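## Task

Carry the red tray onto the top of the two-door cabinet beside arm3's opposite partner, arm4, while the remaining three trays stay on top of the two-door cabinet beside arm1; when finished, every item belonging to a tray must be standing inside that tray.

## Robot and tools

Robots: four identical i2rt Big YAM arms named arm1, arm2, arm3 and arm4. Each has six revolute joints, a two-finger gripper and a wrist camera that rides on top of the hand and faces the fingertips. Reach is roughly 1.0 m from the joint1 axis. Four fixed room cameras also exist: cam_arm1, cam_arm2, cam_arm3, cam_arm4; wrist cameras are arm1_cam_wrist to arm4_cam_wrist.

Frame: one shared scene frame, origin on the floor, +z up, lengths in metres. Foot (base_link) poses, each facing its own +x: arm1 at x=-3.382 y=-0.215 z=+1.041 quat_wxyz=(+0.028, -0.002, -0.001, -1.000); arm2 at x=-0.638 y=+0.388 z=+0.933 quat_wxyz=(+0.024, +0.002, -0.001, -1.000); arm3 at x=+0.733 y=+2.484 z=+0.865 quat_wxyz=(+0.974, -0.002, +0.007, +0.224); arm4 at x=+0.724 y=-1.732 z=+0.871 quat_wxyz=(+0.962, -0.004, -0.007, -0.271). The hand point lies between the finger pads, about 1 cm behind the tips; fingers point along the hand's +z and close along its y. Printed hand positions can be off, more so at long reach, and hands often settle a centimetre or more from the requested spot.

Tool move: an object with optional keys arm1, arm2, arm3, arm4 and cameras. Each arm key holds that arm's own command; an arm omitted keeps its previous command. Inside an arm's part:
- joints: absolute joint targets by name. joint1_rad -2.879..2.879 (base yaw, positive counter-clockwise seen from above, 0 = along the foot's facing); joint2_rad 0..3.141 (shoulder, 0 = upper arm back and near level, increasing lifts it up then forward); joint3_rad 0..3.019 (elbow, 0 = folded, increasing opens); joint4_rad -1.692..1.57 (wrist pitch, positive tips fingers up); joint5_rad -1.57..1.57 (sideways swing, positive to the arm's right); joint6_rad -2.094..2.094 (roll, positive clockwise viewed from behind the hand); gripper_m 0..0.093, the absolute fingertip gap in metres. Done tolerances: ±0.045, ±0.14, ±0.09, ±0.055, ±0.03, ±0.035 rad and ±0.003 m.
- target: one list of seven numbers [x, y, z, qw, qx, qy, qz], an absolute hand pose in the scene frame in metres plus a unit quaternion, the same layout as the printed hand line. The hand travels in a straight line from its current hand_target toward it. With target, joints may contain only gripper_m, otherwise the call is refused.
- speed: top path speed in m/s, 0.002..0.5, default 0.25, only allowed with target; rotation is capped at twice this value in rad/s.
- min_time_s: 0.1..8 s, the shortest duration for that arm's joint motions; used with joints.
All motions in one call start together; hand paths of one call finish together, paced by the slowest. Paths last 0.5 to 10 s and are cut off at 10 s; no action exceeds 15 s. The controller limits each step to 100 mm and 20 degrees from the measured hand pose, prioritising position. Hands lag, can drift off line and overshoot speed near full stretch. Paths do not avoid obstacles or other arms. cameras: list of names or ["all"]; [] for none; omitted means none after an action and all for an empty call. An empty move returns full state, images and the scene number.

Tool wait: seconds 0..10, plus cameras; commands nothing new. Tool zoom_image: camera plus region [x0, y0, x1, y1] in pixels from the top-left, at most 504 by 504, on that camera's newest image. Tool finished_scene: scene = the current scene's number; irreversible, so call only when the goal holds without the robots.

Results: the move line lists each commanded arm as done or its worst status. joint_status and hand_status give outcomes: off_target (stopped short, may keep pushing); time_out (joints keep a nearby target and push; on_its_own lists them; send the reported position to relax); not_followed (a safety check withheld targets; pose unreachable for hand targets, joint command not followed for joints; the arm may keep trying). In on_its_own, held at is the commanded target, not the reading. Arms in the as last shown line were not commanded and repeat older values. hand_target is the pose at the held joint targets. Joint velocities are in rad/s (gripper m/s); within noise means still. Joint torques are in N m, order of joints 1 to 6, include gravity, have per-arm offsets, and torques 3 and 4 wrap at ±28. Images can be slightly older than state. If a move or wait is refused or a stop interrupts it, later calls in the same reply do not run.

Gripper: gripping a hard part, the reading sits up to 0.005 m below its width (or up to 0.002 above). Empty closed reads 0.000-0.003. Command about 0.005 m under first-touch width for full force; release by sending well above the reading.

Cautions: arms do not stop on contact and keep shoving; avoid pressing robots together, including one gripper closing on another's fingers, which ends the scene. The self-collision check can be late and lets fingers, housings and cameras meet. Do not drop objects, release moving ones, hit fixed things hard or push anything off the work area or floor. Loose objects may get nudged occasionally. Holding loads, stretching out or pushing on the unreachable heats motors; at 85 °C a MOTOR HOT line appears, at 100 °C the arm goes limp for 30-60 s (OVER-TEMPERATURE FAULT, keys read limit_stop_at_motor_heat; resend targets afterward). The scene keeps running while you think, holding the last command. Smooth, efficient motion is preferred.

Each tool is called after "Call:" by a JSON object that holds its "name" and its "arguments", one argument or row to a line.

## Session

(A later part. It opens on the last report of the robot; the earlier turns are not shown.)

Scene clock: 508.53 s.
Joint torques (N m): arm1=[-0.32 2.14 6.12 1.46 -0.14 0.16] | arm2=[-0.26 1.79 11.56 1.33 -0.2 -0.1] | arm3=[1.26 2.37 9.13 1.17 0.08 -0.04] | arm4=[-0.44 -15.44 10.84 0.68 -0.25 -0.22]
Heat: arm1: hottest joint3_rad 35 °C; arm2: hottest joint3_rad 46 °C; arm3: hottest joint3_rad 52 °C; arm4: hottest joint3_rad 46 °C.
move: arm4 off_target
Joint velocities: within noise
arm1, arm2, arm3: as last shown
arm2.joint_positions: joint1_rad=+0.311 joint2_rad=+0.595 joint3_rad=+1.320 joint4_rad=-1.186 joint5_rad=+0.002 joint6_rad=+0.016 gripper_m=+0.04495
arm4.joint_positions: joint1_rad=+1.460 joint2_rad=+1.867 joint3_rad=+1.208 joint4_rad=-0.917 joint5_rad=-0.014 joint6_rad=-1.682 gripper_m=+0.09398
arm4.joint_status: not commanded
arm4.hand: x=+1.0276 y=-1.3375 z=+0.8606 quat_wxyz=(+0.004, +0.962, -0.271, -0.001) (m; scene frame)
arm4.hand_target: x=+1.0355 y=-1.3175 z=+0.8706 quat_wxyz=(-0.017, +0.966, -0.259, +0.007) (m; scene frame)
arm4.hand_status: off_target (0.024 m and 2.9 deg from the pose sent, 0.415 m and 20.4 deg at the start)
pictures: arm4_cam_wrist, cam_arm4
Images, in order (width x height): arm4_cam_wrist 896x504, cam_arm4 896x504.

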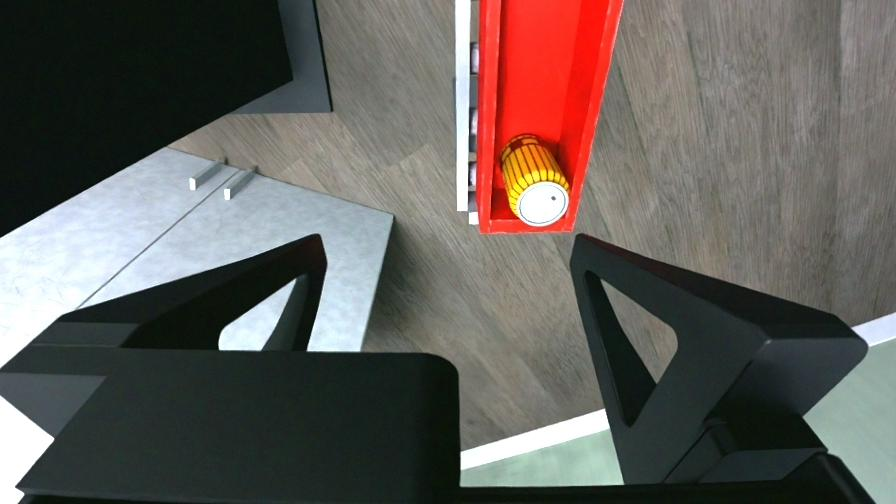

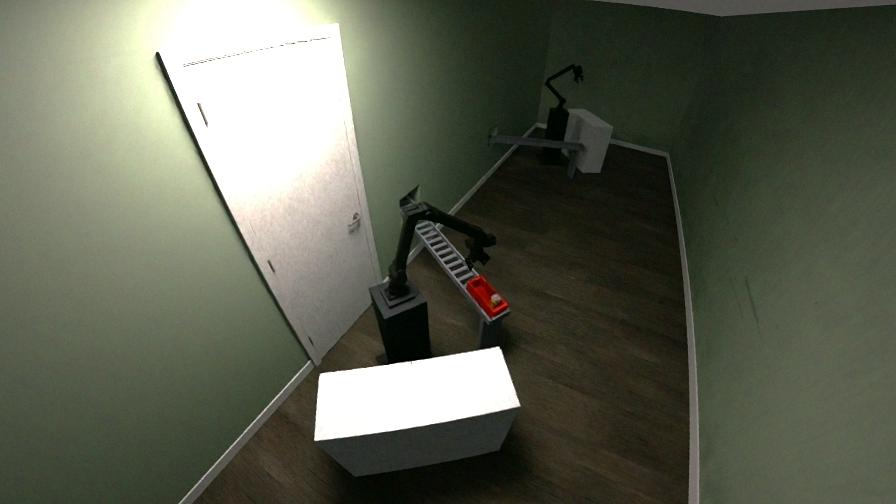

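Call:
{"name": "move", "arguments": {
  "arm4": {"target": [1.085, -1.294, 0.70, -0.0163, 0.9659, -0.2588, 0.0066], "speed": 0.2},
  "cameras": ["arm4_cam_wrist", "cam_arm4"]
}}

Scene clock: 543.87 s.
Joint torques (N m): arm1=[-0.26 2.26 6.17 1.42 -0.11 0.15] | arm2=[-0.38 1.85 11.49 1.31 -0.17 -0.11] | arm3=[1.03 2.67 9.16 1.22 0.09 -0.06] | arm4=[-1.96 -17.26 8.88 0.81 -0.25 -0.23]
Heat: arm1: hottest joint3_rad 35 °C; arm2: hottest joint3_rad 46 °C; arm3: hottest joint3_rad 52 °C; arm4: hottest joint3_rad 49 °C.
move: arm4 off_target
Joint velocities: within noise
arm1, arm2, arm3: as last shown
arm4.joint_positions: joint1_rad=+1.439 joint2_rad=+2.257 joint3_rad=+1.348 joint4_rad=-0.651 joint5_rad=-0.015 joint6_rad=-1.722 gripper_m=+0.09398
arm4.joint_status: not commanded
arm4.hand: x=+1.0712 y=-1.3040 z=+0.7007 quat_wxyz=(-0.004, +0.965, -0.262, +0.002) (m; scene frame)
arm4.hand_target: x=+1.0847 y=-1.2944 z=+0.7005 quat_wxyz=(-0.016, +0.966, -0.259, +0.007) (m; scene frame)
arm4.hand_status: off_target (0.017 m and 1.6 deg from the pose sent, 0.176 m and 2.9 deg at the start)
pictures: arm4_cam_wrist, cam_arm4
Images, in order (width x height): arm4_cam_wrist 896x504, cam_arm4 896x504.

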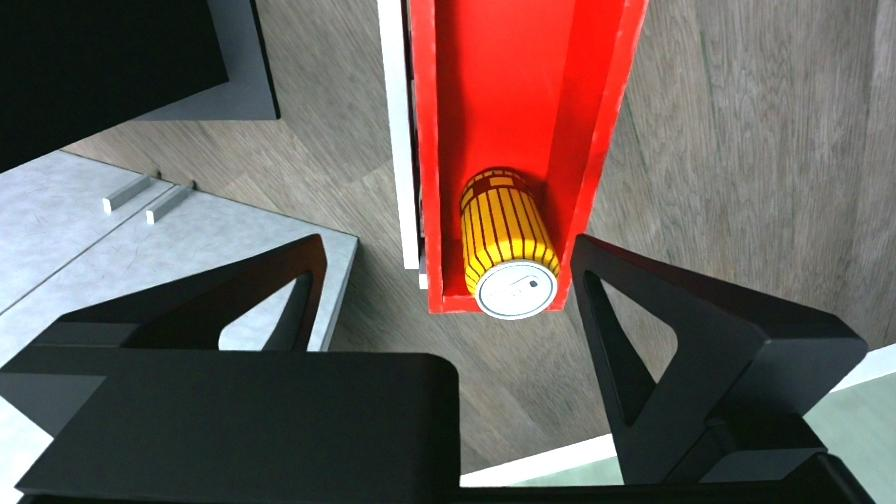

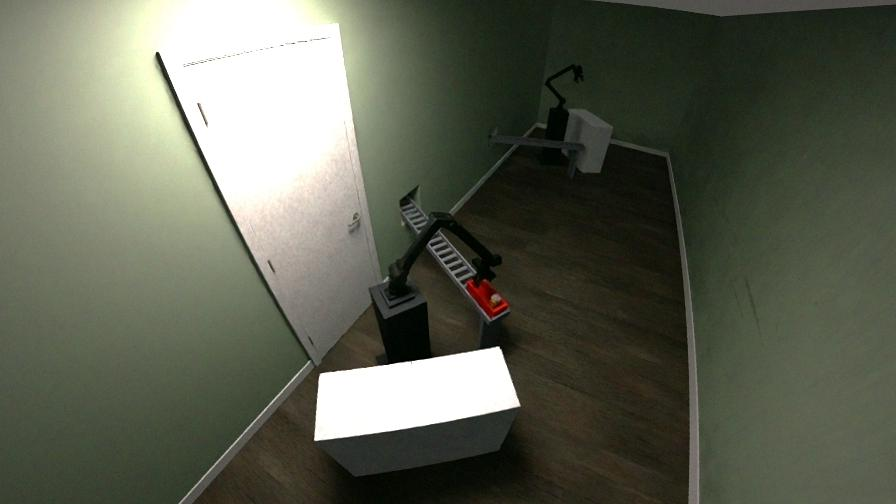

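Call:
{"name": "zoom_image", "arguments": {
  "camera": "arm4_cam_wrist",
  "region": [380, 180, 660, 330]
}}

Call:
{"name": "zoom_image", "arguments": {
  "camera": "cam_arm4",
  "region": [300, 180, 560, 480]
}}

Scaled by 1.800 from the camera's 896x504 image, which has a finer 1280x720 frame.

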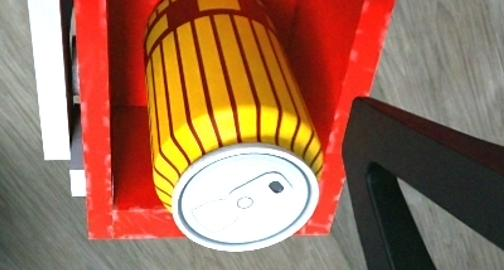

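Scaled by 1.680 from the camera's 896x504 image, which has a finer 1280x720 frame.

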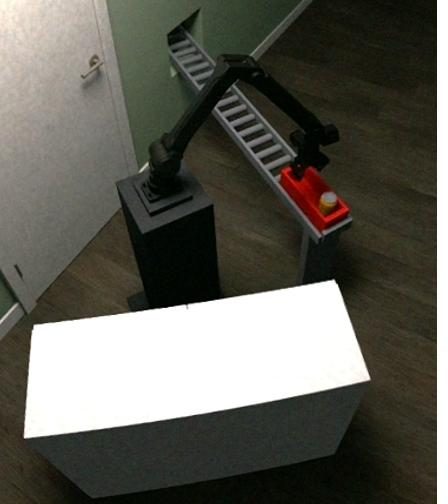

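Call:
{"name": "move", "arguments": {
  "arm4": {"target": [1.093, -1.313, 0.628, -0.0163, 0.9659, -0.2588, 0.0066], "speed": 0.15},
  "cameras": ["arm4_cam_wrist"]
}}

Call:
{"name": "zoom_image", "arguments": {
  "camera": "arm4_cam_wrist",
  "region": [280, 130, 680, 355]
}}

Scene clock: 611.47 s.
Joint torques (N m): arm1=[0.03 2.32 6.2 1.42 -0.13 0.17] | arm2=[-0.26 1.85 11.51 1.35 -0.18 -0.1] | arm3=[1.03 2.43 9.18 1.22 0.09 -0.07] | arm4=[-1.85 -18.61 7.41 0.8 -0.22 -0.22]
Heat: arm1: hottest joint3_rad 35 °C; arm2: hottest joint3_rad 47 °C; arm3: hottest joint3_rad 52 °C; arm4: hottest joint3_rad 46 °C.
move: arm4 off_target
Joint velocities: within noise
arm1, arm2, arm3: as last shown
arm4.joint_positions: joint1_rad=+1.407 joint2_rad=+2.403 joint3_rad=+1.365 joint4_rad=-0.522 joint5_rad=-0.016 joint6_rad=-1.753 gripper_m=+0.09398
arm4.joint_status: not commanded
arm4.hand: x=+1.0807 y=-1.3214 z=+0.6283 quat_wxyz=(-0.004, +0.965, -0.263, +0.002) (m; scene frame)
arm4.hand_target: x=+1.0928 y=-1.3133 z=+0.6283 quat_wxyz=(-0.016, +0.966, -0.259, +0.007) (m; scene frame)
arm4.hand_status: off_target (0.015 m and 1.5 deg from the pose sent, 0.076 m and 1.6 deg at the start)
pictures: arm4_cam_wrist
Images, in order (width x height): arm4_cam_wrist 896x504.

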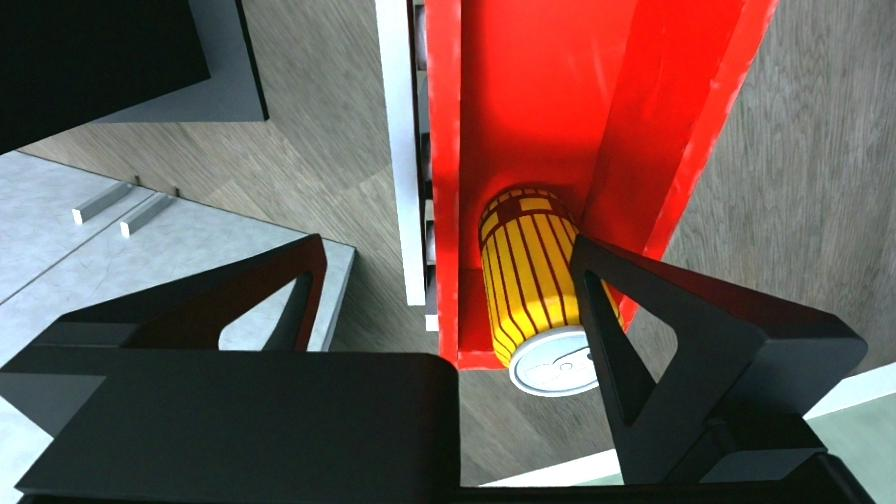

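Scaled by 1.260 from the camera's 896x504 image, which has a finer 1280x720 frame.

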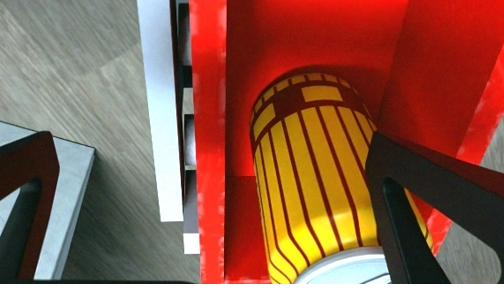

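Call:
{"name": "move", "arguments": {
  "arm4": {"target": [1.093, -1.313, 0.554, -0.0163, 0.9659, -0.2588, 0.0066], "speed": 0.12},
  "cameras": ["arm4_cam_wrist"]
}}

Call:
{"name": "zoom_image", "arguments": {
  "camera": "arm4_cam_wrist",
  "region": [280, 130, 680, 355]
}}

Scene clock: 621.27 s.
Joint torques (N m): arm1=[-0.09 2.26 6.17 1.44 -0.12 0.16] | arm2=[-0.26 2.02 11.49 1.29 -0.19 -0.09] | arm3=[1.14 2.37 9.13 1.21 0.08 -0.06] | arm4=[-1.32 -19.25 6.64 0.77 -0.21 -0.22]
Heat: arm1: hottest joint3_rad 35 °C; arm2: hottest joint3_rad 47 °C; arm3: hottest joint3_rad 52 °C; arm4: hottest joint3_rad 45 °C.
move: arm4 off_target
Joint velocities: within noise
arm1, arm2, arm3: as last shown
arm4.joint_positions: joint1_rad=+1.407 joint2_rad=+2.566 joint3_rad=+1.449 joint4_rad=-0.436 joint5_rad=-0.016 joint6_rad=-1.753 gripper_m=+0.09398
arm4.joint_status: not commanded
arm4.hand: x=+1.0840 y=-1.3194 z=+0.5581 quat_wxyz=(-0.007, +0.965, -0.263, +0.003) (m; scene frame)
arm4.hand_target: x=+1.0928 y=-1.3133 z=+0.5543 quat_wxyz=(-0.016, +0.966, -0.259, +0.007) (m; scene frame)
arm4.hand_status: off_target (0.012 m and 1.2 deg from the pose sent, 0.076 m and 1.5 deg at the start)
pictures: arm4_cam_wrist
Images, in order (width x height): arm4_cam_wrist 896x504.

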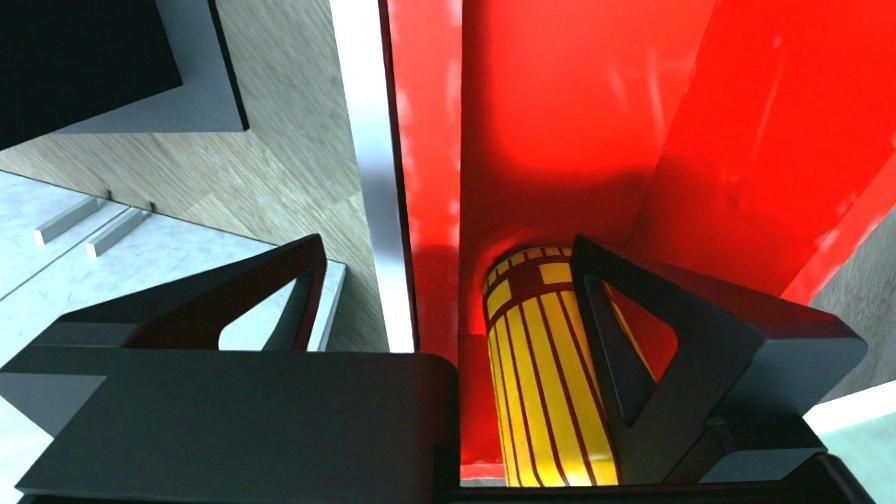

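Scaled by 1.260 from the camera's 896x504 image, which has a finer 1280x720 frame.

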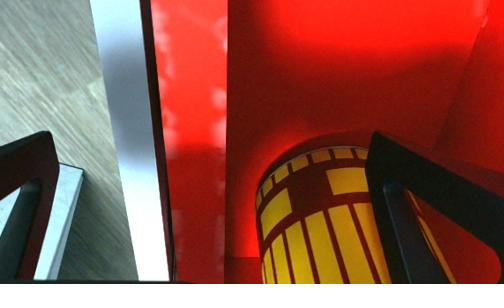

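Call:
{"name": "move", "arguments": {
  "arm4": {"target": [1.093, -1.313, 0.543, -0.0163, 0.9659, -0.2588, 0.0066], "speed": 0.1}
}}

Call:
{"name": "move", "arguments": {
  "arm4": {"joints": {"gripper_m": 0.0}},
  "cameras": ["arm4_cam_wrist"]
}}

Call:
{"name": "zoom_image", "arguments": {
  "camera": "arm4_cam_wrist",
  "region": [280, 130, 680, 355]
}}

Scene clock: 630.30 s.
Joint torques (N m): arm1=[-0.03 2.2 6.13 1.5 -0.14 0.16] | arm2=[-0.5 1.9 11.45 1.35 -0.19 -0.1] | arm3=[1.2 2.43 9.1 1.18 0.08 -0.05] | arm4=[-1.61 -18.02 6.9 0.99 -0.16 -0.21]
Heat: arm1: hottest joint3_rad 35 °C; arm2: hottest joint3_rad 48 °C; arm3: hottest joint3_rad 52 °C; arm4: hottest joint3_rad 44 °C.
move: arm4 off_target
Joint velocities: within noise
arm1, arm2, arm3: as last shown
arm4.joint_positions: joint1_rad=+1.407 joint2_rad=+2.581 joint3_rad=+1.462 joint4_rad=-0.425 joint5_rad=-0.018 joint6_rad=-1.754 gripper_m=+0.09398
arm4.joint_status: not commanded
arm4.hand: x=+1.0863 y=-1.3162 z=+0.5529 quat_wxyz=(-0.012, +0.965, -0.262, +0.004) (m; scene frame)
arm4.hand_target: x=+1.0927 y=-1.3133 z=+0.5434 quat_wxyz=(-0.016, +0.966, -0.259, +0.007) (m; scene frame)
arm4.hand_status: off_target (0.012 m and 0.7 deg from the pose sent, 0.019 m and 1.2 deg at the start)
pictures: none

Scene clock: 631.07 s.
Joint torques (N m): arm1=[-0.09 2.14 6.22 1.42 -0.13 0.15] | arm2=[-0.32 1.9 11.48 1.33 -0.2 -0.1] | arm3=[1.03 2.55 9.13 1.18 0.09 -0.05] | arm4=[-1.08 -18.67 6.79 1.16 -0.26 -0.15]
Heat: arm1: hottest joint3_rad 35 °C; arm2: hottest joint3_rad 48 °C; arm3: hottest joint3_rad 52 °C; arm4: hottest joint3_rad 44 °C.
move: arm4 off_target
Joint velocities: within noise
arm1, arm2, arm3: as last shown
arm4.joint_positions: joint1_rad=+1.407 joint2_rad=+2.584 joint3_rad=+1.462 joint4_rad=-0.435 joint5_rad=-0.017 joint6_rad=-1.754 gripper_m=+0.01229
arm4.joint_status: gripper_m off_target (ended at +0.01232, target +0.00000)
arm4.hand: x=+1.0839 y=-1.3195 z=+0.5508 quat_wxyz=(-0.006, +0.965, -0.262, +0.002) (m; scene frame)
arm4.hand_target: x=+1.0927 y=-1.3133 z=+0.5433 quat_wxyz=(-0.016, +0.966, -0.259, +0.007) (m; scene frame)
arm4.hand_status: not commanded
pictures: arm4_cam_wrist
Images, in order (width x height): arm4_cam_wrist 896x504.

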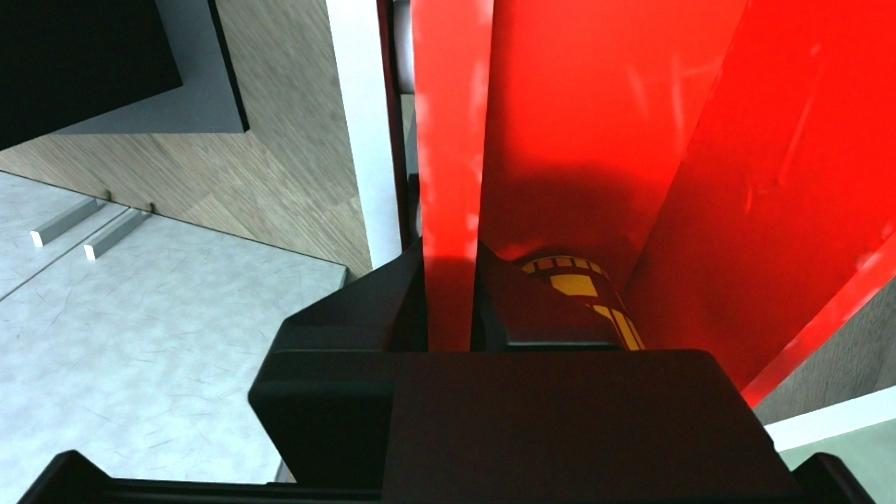

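Scaled by 1.260 from the camera's 896x504 image, which has a finer 1280x720 frame.

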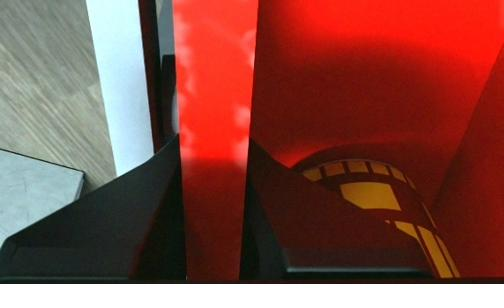

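Call:
{"name": "move", "arguments": {
  "arm4": {"target": [1.100, -1.302, 0.68, -0.0365, 0.9659, -0.2588, 0.0176], "speed": 0.15},
  "cameras": ["arm4_cam_wrist", "cam_arm4"]
}}

Call:
{"name": "zoom_image", "arguments": {
  "camera": "cam_arm4",
  "region": [380, 200, 560, 350]
}}

Scene clock: 655.07 s.
Joint torques (N m): arm1=[-0.15 2.32 6.17 1.47 -0.13 0.14] | arm2=[-0.38 1.73 11.54 1.31 -0.2 -0.12] | arm3=[1.08 2.26 9.16 1.22 0.08 -0.05] | arm4=[-1.55 -23.47 6.37 0.75 -0.07 -0.12]
Heat: arm1: hottest joint3_rad 35 °C; arm2: hottest joint3_rad 48 °C; arm3: hottest joint3_rad 52 °C; arm4: hottest joint3_rad 41 °C.
move: arm4 off_target
Joint velocities: within noise
arm1.joint_positions: joint1_rad=-0.911 joint2_rad=+0.594 joint3_rad=+1.353 joint4_rad=-1.192 joint5_rad=+0.002 joint6_rad=-0.011 gripper_m=+0.04489
arm1.joint_status: not commanded
arm1.hand: x=-3.5421 y=-0.0257 z=+1.5986 quat_wxyz=(+0.225, -0.768, +0.346, +0.490) (m; scene frame)
arm1.hand_target: x=-3.5459 y=-0.0260 z=+1.5939 quat_wxyz=(+0.216, -0.772, +0.348, +0.486) (m; scene frame)
arm1.hand_status: not commanded
arm2: as last shown
arm3.joint_positions: joint1_rad=-0.423 joint2_rad=+0.637 joint3_rad=+1.333 joint4_rad=-1.526 joint5_rad=+0.222 joint6_rad=+0.654 gripper_m=+0.09396
arm3.joint_status: not commanded
arm3.hand: x=+0.9557 y=+2.4547 z=+1.3375 quat_wxyz=(-0.369, -0.322, -0.872, -0.018) (m; scene frame)
arm3.hand_target: x=+0.9552 y=+2.4547 z=+1.3503 quat_wxyz=(-0.382, -0.321, -0.866, -0.024) (m; scene frame)
arm3.hand_status: not commanded
arm4.joint_positions: joint1_rad=+1.407 joint2_rad=+2.355 joint3_rad=+1.352 joint4_rad=-0.548 joint5_rad=-0.020 joint6_rad=-1.757 gripper_m=+0.01229
arm4.joint_status: not commanded
arm4.hand: x=+1.0820 y=-1.3185 z=+0.6502 quat_wxyz=(-0.009, +0.965, -0.261, +0.002) (m; scene frame)
arm4.hand_target: x=+1.0995 y=-1.3025 z=+0.6797 quat_wxyz=(-0.036, +0.965, -0.259, +0.018) (m; scene frame)
arm4.hand_status: off_target (0.039 m and 3.6 deg from the pose sent, 0.131 m and 4.0 deg at the start)
pictures: arm4_cam_wrist, cam_arm4
Images, in order (width x height): arm4_cam_wrist 896x504, cam_arm4 896x504.

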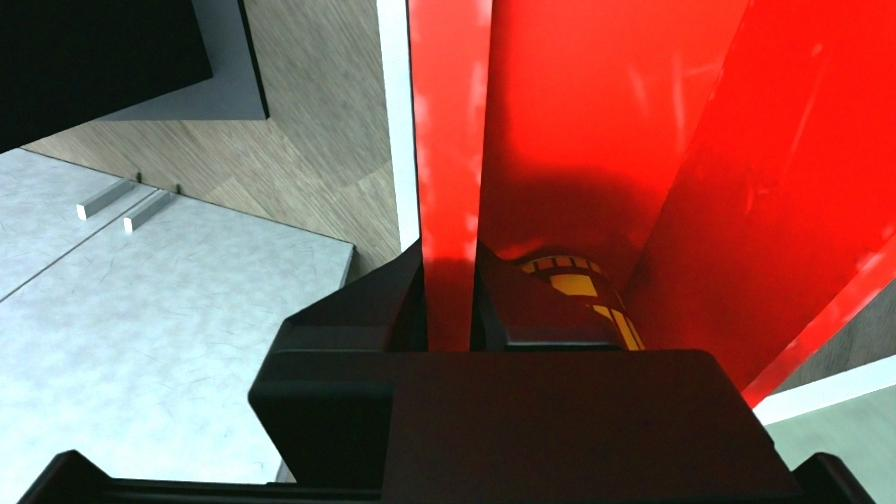

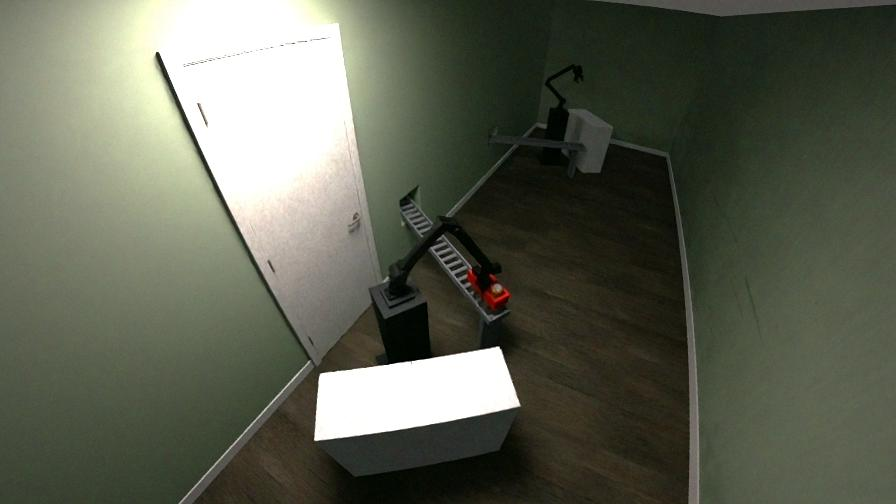

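Scaled by 2.800 from the camera's 896x504 image, which has a finer 1280x720 frame.

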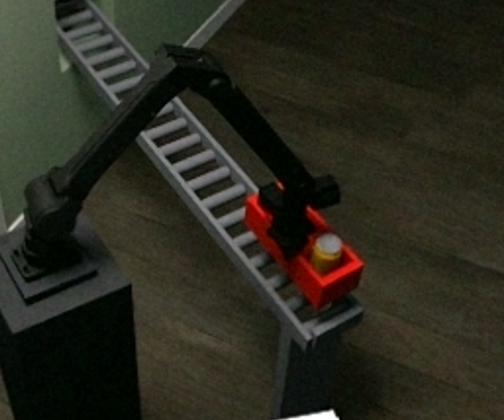

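Call:
{"name": "move", "arguments": {
  "arm4": {"target": [1.049, -1.360, 0.988, -0.0365, 0.9659, -0.2588, 0.0176], "speed": 0.22},
  "cameras": ["arm4_cam_wrist"]
}}

Scene clock: 688.27 s.
Joint torques (N m): arm1=[-0.03 2.14 6.17 1.47 -0.12 0.17] | arm2=[-0.32 1.73 11.58 1.31 -0.18 -0.09] | arm3=[1.03 2.67 9.1 1.21 0.08 -0.05] | arm4=[-1.61 -17.32 13.68 0.42 -0.07 -0.23]
Heat: arm1: hottest joint3_rad 35 °C; arm2: hottest joint3_rad 48 °C; arm3: hottest joint3_rad 52 °C; arm4: hottest joint3_rad 40 °C.
move: arm4 off_target
Joint velocities: within noise
arm1, arm3: as last shown
arm2.joint_positions: joint1_rad=+0.311 joint2_rad=+0.595 joint3_rad=+1.320 joint4_rad=-1.186 joint5_rad=+0.002 joint6_rad=+0.016 gripper_m=+0.04495
arm2.joint_status: not commanded
arm2.hand: x=-0.8779 y=+0.3008 z=+1.4740 quat_wxyz=(-0.099, -0.838, -0.144, +0.517) (m; scene frame)
arm2.hand_target: x=-0.8753 y=+0.3043 z=+1.4850 quat_wxyz=(-0.094, -0.835, -0.146, +0.522) (m; scene frame)
arm2.hand_status: not commanded
arm4.joint_positions: joint1_rad=+1.405 joint2_rad=+1.676 joint3_rad=+1.206 joint4_rad=-1.117 joint5_rad=-0.020 joint6_rad=-1.758 gripper_m=+0.01229
arm4.joint_status: not commanded
arm4.hand: x=+1.0261 y=-1.3775 z=+0.9490 quat_wxyz=(+0.007, +0.965, -0.262, -0.006) (m; scene frame)
arm4.hand_target: x=+1.0473 y=-1.3618 z=+0.9885 quat_wxyz=(-0.036, +0.965, -0.259, +0.018) (m; scene frame)
arm4.hand_status: off_target (0.049 m and 5.7 deg from the pose sent, 0.342 m and 3.6 deg at the start)
pictures: arm4_cam_wrist
Images, in order (width x height): arm4_cam_wrist 896x504.

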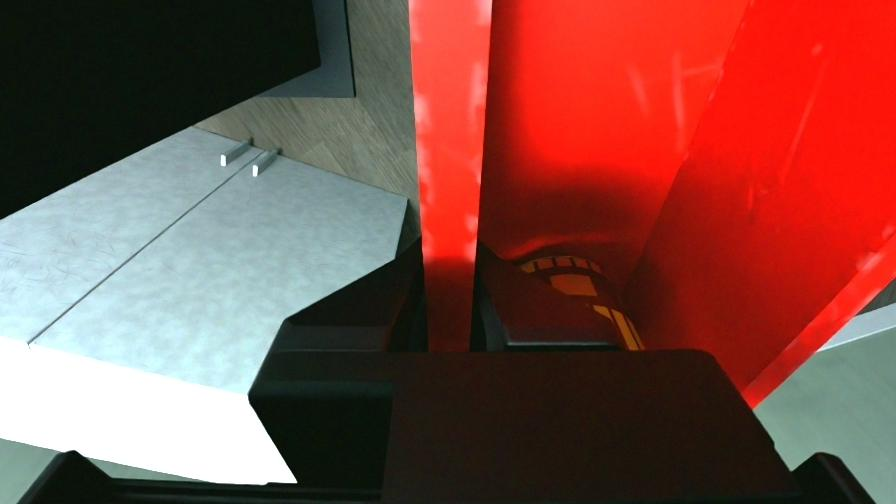

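Call:
{"name": "move", "arguments": {
  "arm4": {"joints": {"joint1_rad": -0.29, "joint6_rad": -1.52}, "min_time_s": 4},
  "cameras": ["arm4_cam_wrist", "cam_arm4"]
}}

Call:
{"name": "zoom_image", "arguments": {
  "camera": "cam_arm4",
  "region": [290, 200, 560, 500]
}}

Scene clock: 735.07 s.
Joint torques (N m): arm1=[-0.03 2.14 6.19 1.44 -0.12 0.16] | arm2=[-0.32 1.9 11.48 1.29 -0.18 -0.12] | arm3=[0.97 2.37 9.16 1.16 0.07 -0.05] | arm4=[-0.62 -16.56 13.93 0.38 -0.11 0.06]
Heat: arm1: hottest joint3_rad 35 °C; arm2: hottest joint3_rad 48 °C; arm3: hottest joint3_rad 52 °C; arm4: hottest joint3_rad 48 °C.
move: arm4 done
Joint velocities: within noise
arm1, arm2, arm3: as last shown
arm4.joint_positions: joint1_rad=-0.294 joint2_rad=+1.676 joint3_rad=+1.206 joint4_rad=-1.117 joint5_rad=-0.019 joint6_rad=-1.533 gripper_m=+0.01229
arm4.joint_status: all done
arm4.hand: x=+1.0343 y=-2.0769 z=+0.9574 quat_wxyz=(-0.009, +0.338, -0.941, -0.004) (m; scene frame)
arm4.hand_target: x=+1.0520 y=-2.0946 z=+0.9973 quat_wxyz=(-0.026, +0.334, -0.941, +0.043) (m; scene frame)
arm4.hand_status: not commanded
pictures: arm4_cam_wrist, cam_arm4
Images, in order (width x height): arm4_cam_wrist 896x504, cam_arm4 896x504.

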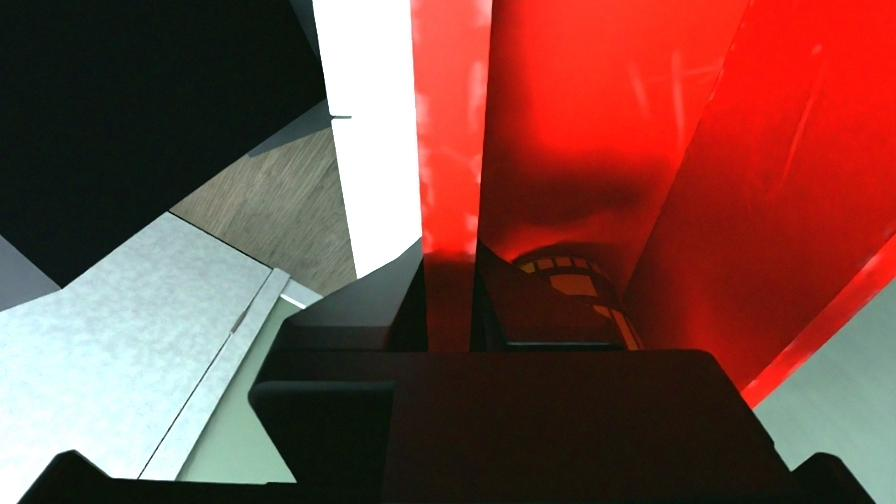

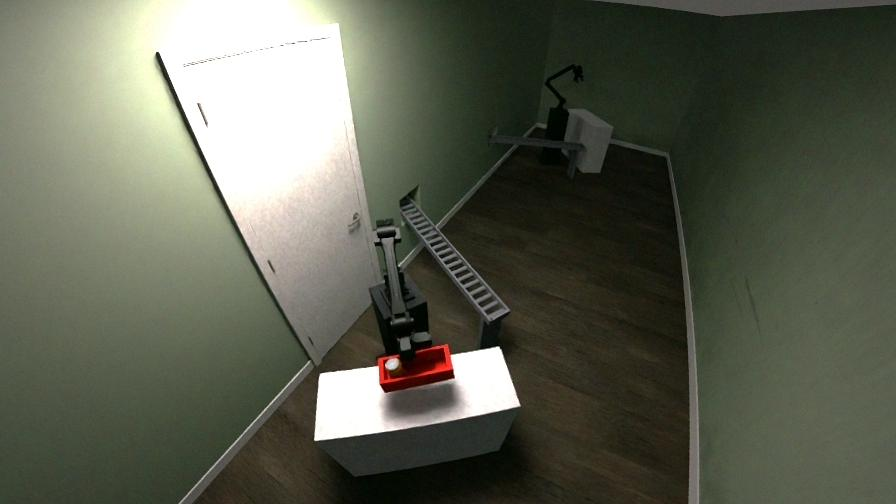

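Scaled by 1.680 from the camera's 896x504 image, which has a finer 1280x720 frame.

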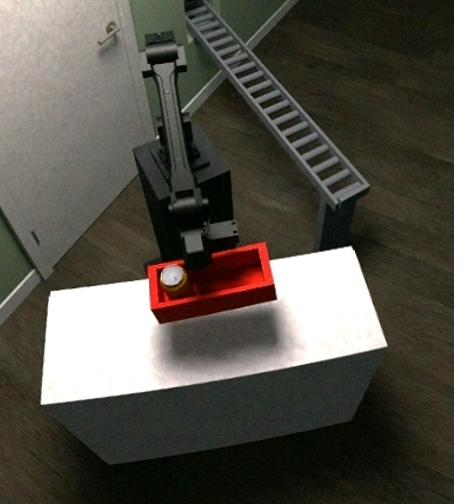

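Call:
{"name": "move", "arguments": {
  "arm4": {"target": [1.052, -2.0946, 0.925, -0.0168, 0.3346, -0.9423, 0.0471], "speed": 0.1},
  "cameras": ["arm4_cam_wrist", "cam_arm4"]
}}

Call:
{"name": "zoom_image", "arguments": {
  "camera": "cam_arm4",
  "region": [290, 290, 550, 490]
}}

Scene clock: 762.20 s.
Joint torques (N m): arm1=[-0.15 2.32 6.17 1.47 -0.13 0.17] | arm2=[-0.38 1.85 11.48 1.26 -0.18 -0.1] | arm3=[1.26 2.67 9.17 1.17 0.08 -0.06] | arm4=[-0.21 -17.2 9.95 1.31 0.06 0.05]
Heat: arm1: hottest joint3_rad 35 °C; arm2: hottest joint3_rad 48 °C; arm3: hottest joint3_rad 52 °C; arm4: hottest joint3_rad 51 °C.
move: arm4 off_target
Joint velocities: within noise
arm1, arm2, arm3: as last shown
arm4.joint_positions: joint1_rad=-0.293 joint2_rad=+1.749 joint3_rad=+1.141 joint4_rad=-0.952 joint5_rad=-0.002 joint6_rad=-1.529 gripper_m=+0.01229
arm4.joint_status: not commanded
arm4.hand: x=+1.0370 y=-2.0837 z=+0.9033 quat_wxyz=(-0.006, +0.336, -0.942, +0.012) (m; scene frame)
arm4.hand_target: x=+1.0516 y=-2.0941 z=+0.9255 quat_wxyz=(-0.017, +0.334, -0.941, +0.047) (m; scene frame)
arm4.hand_status: off_target (0.029 m and 4.2 deg from the pose sent, 0.041 m and 5.9 deg at the start)
pictures: arm4_cam_wrist, cam_arm4
Images, in order (width x height): arm4_cam_wrist 896x504, cam_arm4 896x504.

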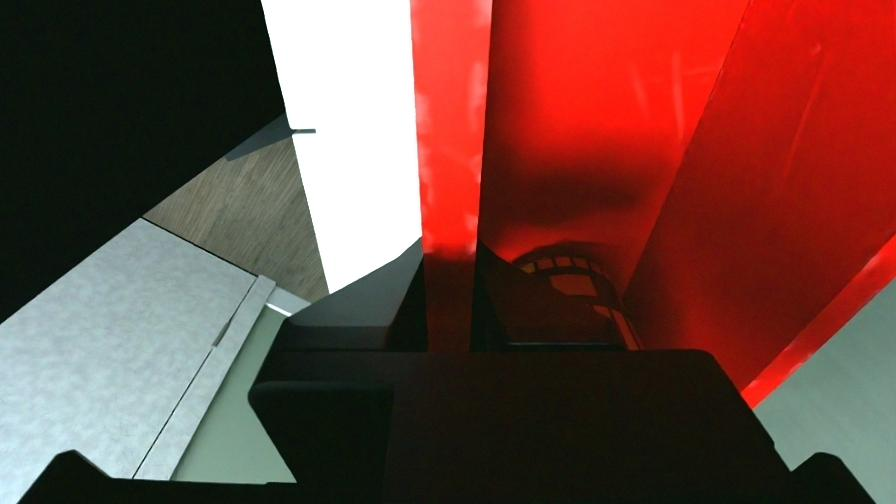

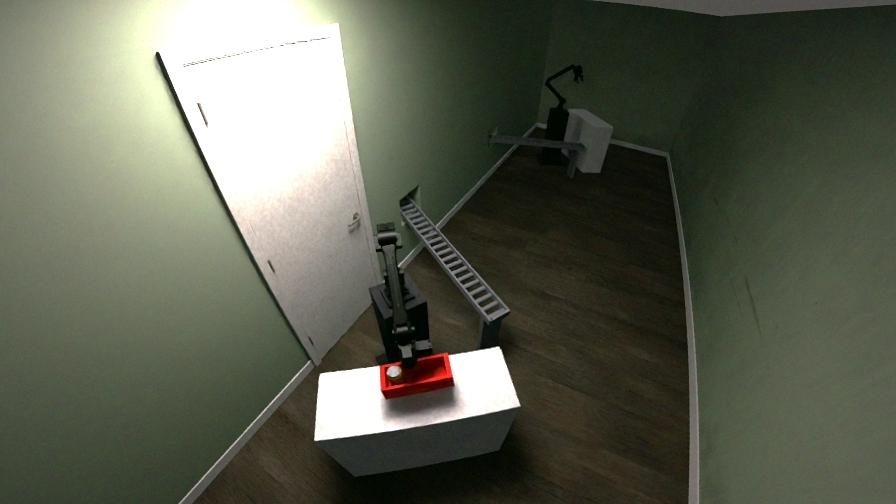

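Scaled by 1.938 from the camera's 896x504 image, which has a finer 1280x720 frame.

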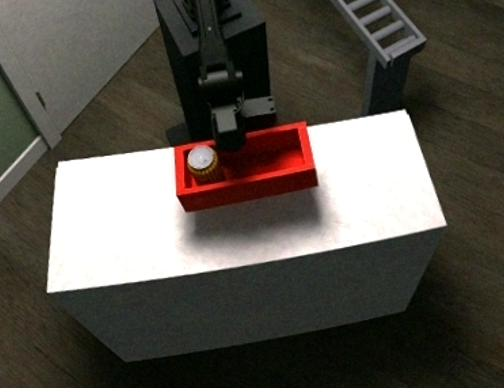

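Call:
{"name": "move", "arguments": {
  "arm4": {"target": [1.052, -2.0946, 0.862, -0.0168, 0.3346, -0.9423, 0.0471], "speed": 0.1}
}}

Call:
{"name": "move", "arguments": {
  "arm4": {"target": [1.051, -2.093, 0.836, -0.0168, 0.3346, -0.9423, 0.0471], "speed": 0.05},
  "cameras": ["arm4_cam_wrist", "cam_arm4"]
}}

Call:
{"name": "zoom_image", "arguments": {
  "camera": "cam_arm4",
  "region": [340, 310, 520, 450]
}}

Scene clock: 781.13 s.
Joint torques (N m): arm1=[0.09 1.9 6.16 1.5 -0.13 0.16] | arm2=[-0.62 1.73 11.54 1.26 -0.18 -0.11] | arm3=[1.08 2.49 9.1 1.16 0.08 -0.06] | arm4=[-0.26 -16.62 8.65 1.48 0.04 0.07]
Heat: arm1: hottest joint3_rad 35 °C; arm2: hottest joint3_rad 48 °C; arm3: hottest joint3_rad 52 °C; arm4: hottest joint3_rad 51 °C.
move: arm4 off_target
Joint velocities: within noise
arm1, arm2, arm3: as last shown
arm4.joint_positions: joint1_rad=-0.293 joint2_rad=+1.844 joint3_rad=+1.083 joint4_rad=-0.793 joint5_rad=-0.002 joint6_rad=-1.528 gripper_m=+0.01229
arm4.joint_status: not commanded
arm4.hand: x=+1.0365 y=-2.0831 z=+0.8438 quat_wxyz=(-0.007, +0.336, -0.942, +0.015) (m; scene frame)
arm4.hand_target: x=+1.0517 y=-2.0942 z=+0.8624 quat_wxyz=(-0.017, +0.334, -0.941, +0.047) (m; scene frame)
arm4.hand_status: off_target (0.027 m and 3.9 deg from the pose sent, 0.045 m and 4.3 deg at the start)
pictures: none

Scene clock: 782.23 s.
Joint torques (N m): arm1=[0.03 1.9 6.2 1.4 -0.12 0.15] | arm2=[-0.5 1.73 11.55 1.25 -0.19 -0.11] | arm3=[1.2 2.55 9.18 1.13 0.08 -0.04] | arm4=[-0.21 -16.67 7.87 1.54 -0.21 0.01]
Heat: arm1: hottest joint3_rad 35 °C; arm2: hottest joint3_rad 48 °C; arm3: hottest joint3_rad 52 °C; arm4: hottest joint3_rad 51 °C.
move: arm4 off_target
Joint velocities: within noise
arm1, arm2, arm3: as last shown
arm4.joint_positions: joint1_rad=-0.291 joint2_rad=+1.877 joint3_rad=+1.066 joint4_rad=-0.729 joint5_rad=+0.005 joint6_rad=-1.525 gripper_m=+0.01229
arm4.joint_status: not commanded
arm4.hand: x=+1.0373 y=-2.0844 z=+0.8246 quat_wxyz=(-0.006, +0.336, -0.942, +0.022) (m; scene frame)
arm4.hand_target: x=+1.0509 y=-2.0927 z=+0.8364 quat_wxyz=(-0.017, +0.334, -0.941, +0.047) (m; scene frame)
arm4.hand_status: off_target (0.020 m and 3.1 deg from the pose sent, 0.019 m and 3.9 deg at the start)
pictures: arm4_cam_wrist, cam_arm4
Images, in order (width x height): arm4_cam_wrist 896x504, cam_arm4 896x504.

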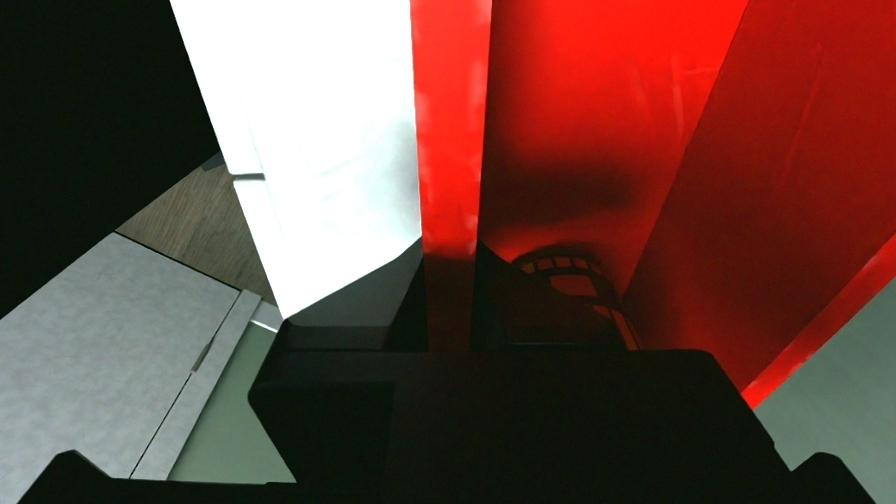

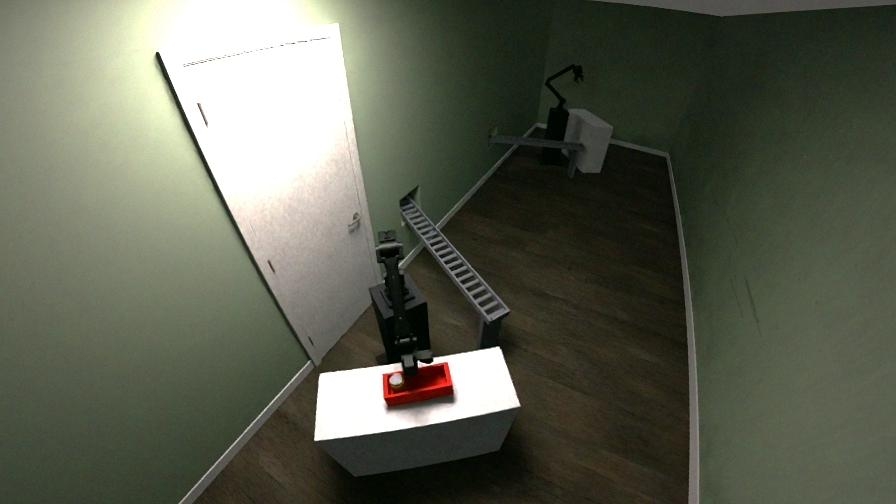

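Scaled by 2.800 from the camera's 896x504 image, which has a finer 1280x720 frame.

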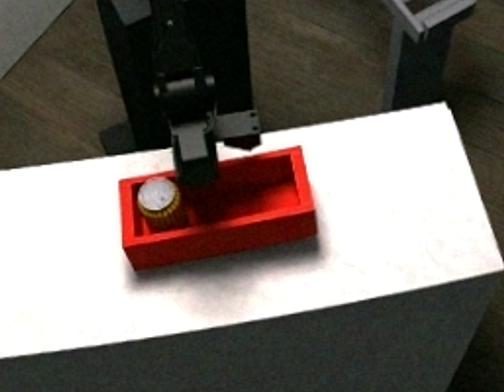

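Call:
{"name": "move", "arguments": {
  "arm4": {"target": [1.049, -2.091, 0.815, -0.0117, 0.3346, -0.9423, 0.0330], "speed": 0.05}
}}

Call:
{"name": "move", "arguments": {
  "arm4": {"target": [1.047, -2.088, 0.800, -0.0084, 0.3346, -0.9423, 0.0236], "speed": 0.05},
  "cameras": ["arm4_cam_wrist", "cam_arm4"]
}}

Call:
{"name": "zoom_image", "arguments": {
  "camera": "cam_arm4",
  "region": [340, 310, 520, 450]
}}

Scene clock: 790.07 s.
Joint torques (N m): arm1=[-0.09 2.02 6.2 1.47 -0.13 0.16] | arm2=[-0.56 1.9 11.54 1.28 -0.19 -0.11] | arm3=[1.08 2.43 9.05 1.21 0.08 -0.04] | arm4=[-0.5 -14.21 8.32 1.32 -0.35 0.1]
Heat: arm1: hottest joint3_rad 35 °C; arm2: hottest joint3_rad 48 °C; arm3: hottest joint3_rad 52 °C; arm4: hottest joint3_rad 49 °C.
move: arm4 off_target
Joint velocities: within noise
arm1, arm2, arm3: as last shown
arm4.joint_positions: joint1_rad=-0.287 joint2_rad=+1.899 joint3_rad=+1.066 joint4_rad=-0.711 joint5_rad=+0.008 joint6_rad=-1.524 gripper_m=+0.01229
arm4.joint_status: not commanded
arm4.hand: x=+1.0387 y=-2.0839 z=+0.8152 quat_wxyz=(-0.005, +0.337, -0.941, +0.021) (m; scene frame)
arm4.hand_target: x=+1.0489 y=-2.0907 z=+0.8152 quat_wxyz=(-0.012, +0.335, -0.942, +0.033) (m; scene frame)
arm4.hand_status: off_target (0.012 m and 1.6 deg from the pose sent, 0.017 m and 1.4 deg at the start)
pictures: none

Scene clock: 791.03 s.
Joint torques (N m): arm1=[-0.03 2.08 6.16 1.44 -0.12 0.16] | arm2=[-0.32 1.85 11.52 1.28 -0.19 -0.11] | arm3=[1.03 2.49 9.17 1.25 0.08 -0.06] | arm4=[-0.32 -11.93 8.05 1.96 -0.39 0.09]
Heat: arm1: hottest joint3_rad 35 °C; arm2: hottest joint3_rad 48 °C; arm3: hottest joint3_rad 52 °C; arm4: hottest joint3_rad 49 °C.
move: arm4 off_target
Joint velocities: within noise
arm1, arm2, arm3: as last shown
arm4.joint_positions: joint1_rad=-0.287 joint2_rad=+1.900 joint3_rad=+1.066 joint4_rad=-0.711 joint5_rad=+0.008 joint6_rad=-1.524 gripper_m=+0.01229
arm4.joint_status: not commanded
arm4.hand: x=+1.0387 y=-2.0839 z=+0.8148 quat_wxyz=(-0.004, +0.337, -0.941, +0.021) (m; scene frame)
arm4.hand_target: x=+1.0465 y=-2.0873 z=+0.8005 quat_wxyz=(-0.008, +0.335, -0.942, +0.023) (m; scene frame)
arm4.hand_status: off_target (0.017 m and 0.6 deg from the pose sent, 0.018 m and 0.6 deg at the start)
pictures: arm4_cam_wrist, cam_arm4
Images, in order (width x height): arm4_cam_wrist 896x504, cam_arm4 896x504.

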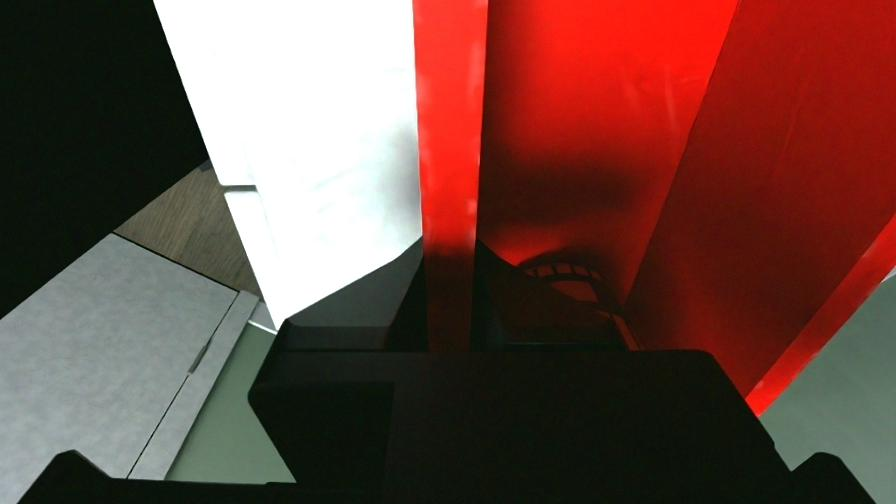

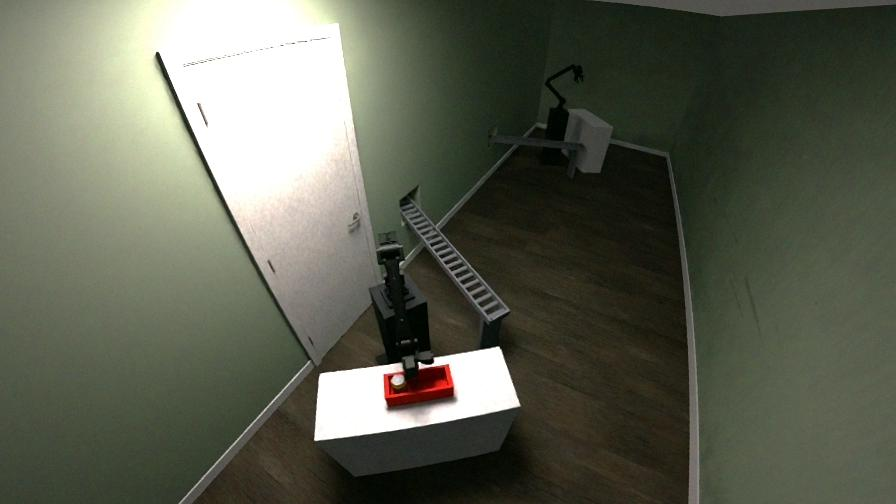

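Scaled by 2.800 from the camera's 896x504 image, which has a finer 1280x720 frame.

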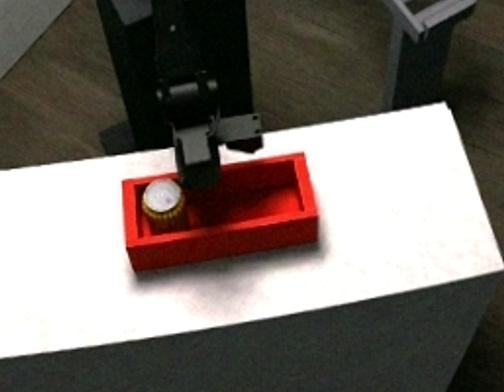

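Call:
{"name": "zoom_image", "arguments": {
  "camera": "cam_arm4",
  "region": [370, 350, 470, 420]
}}

Call:
{"name": "zoom_image", "arguments": {
  "camera": "arm4_cam_wrist",
  "region": [180, 0, 684, 360]
}}

Scaled by 5.040 from the camera's 896x504 image, which has a finer 1280x720 frame.

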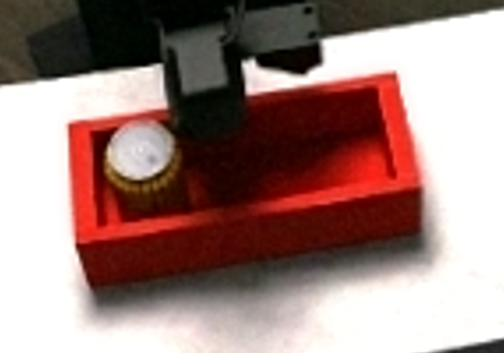

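Scaled by 1.000.

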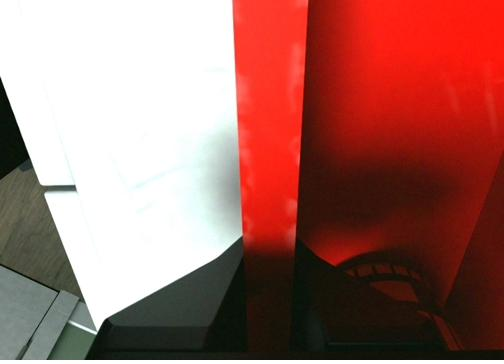

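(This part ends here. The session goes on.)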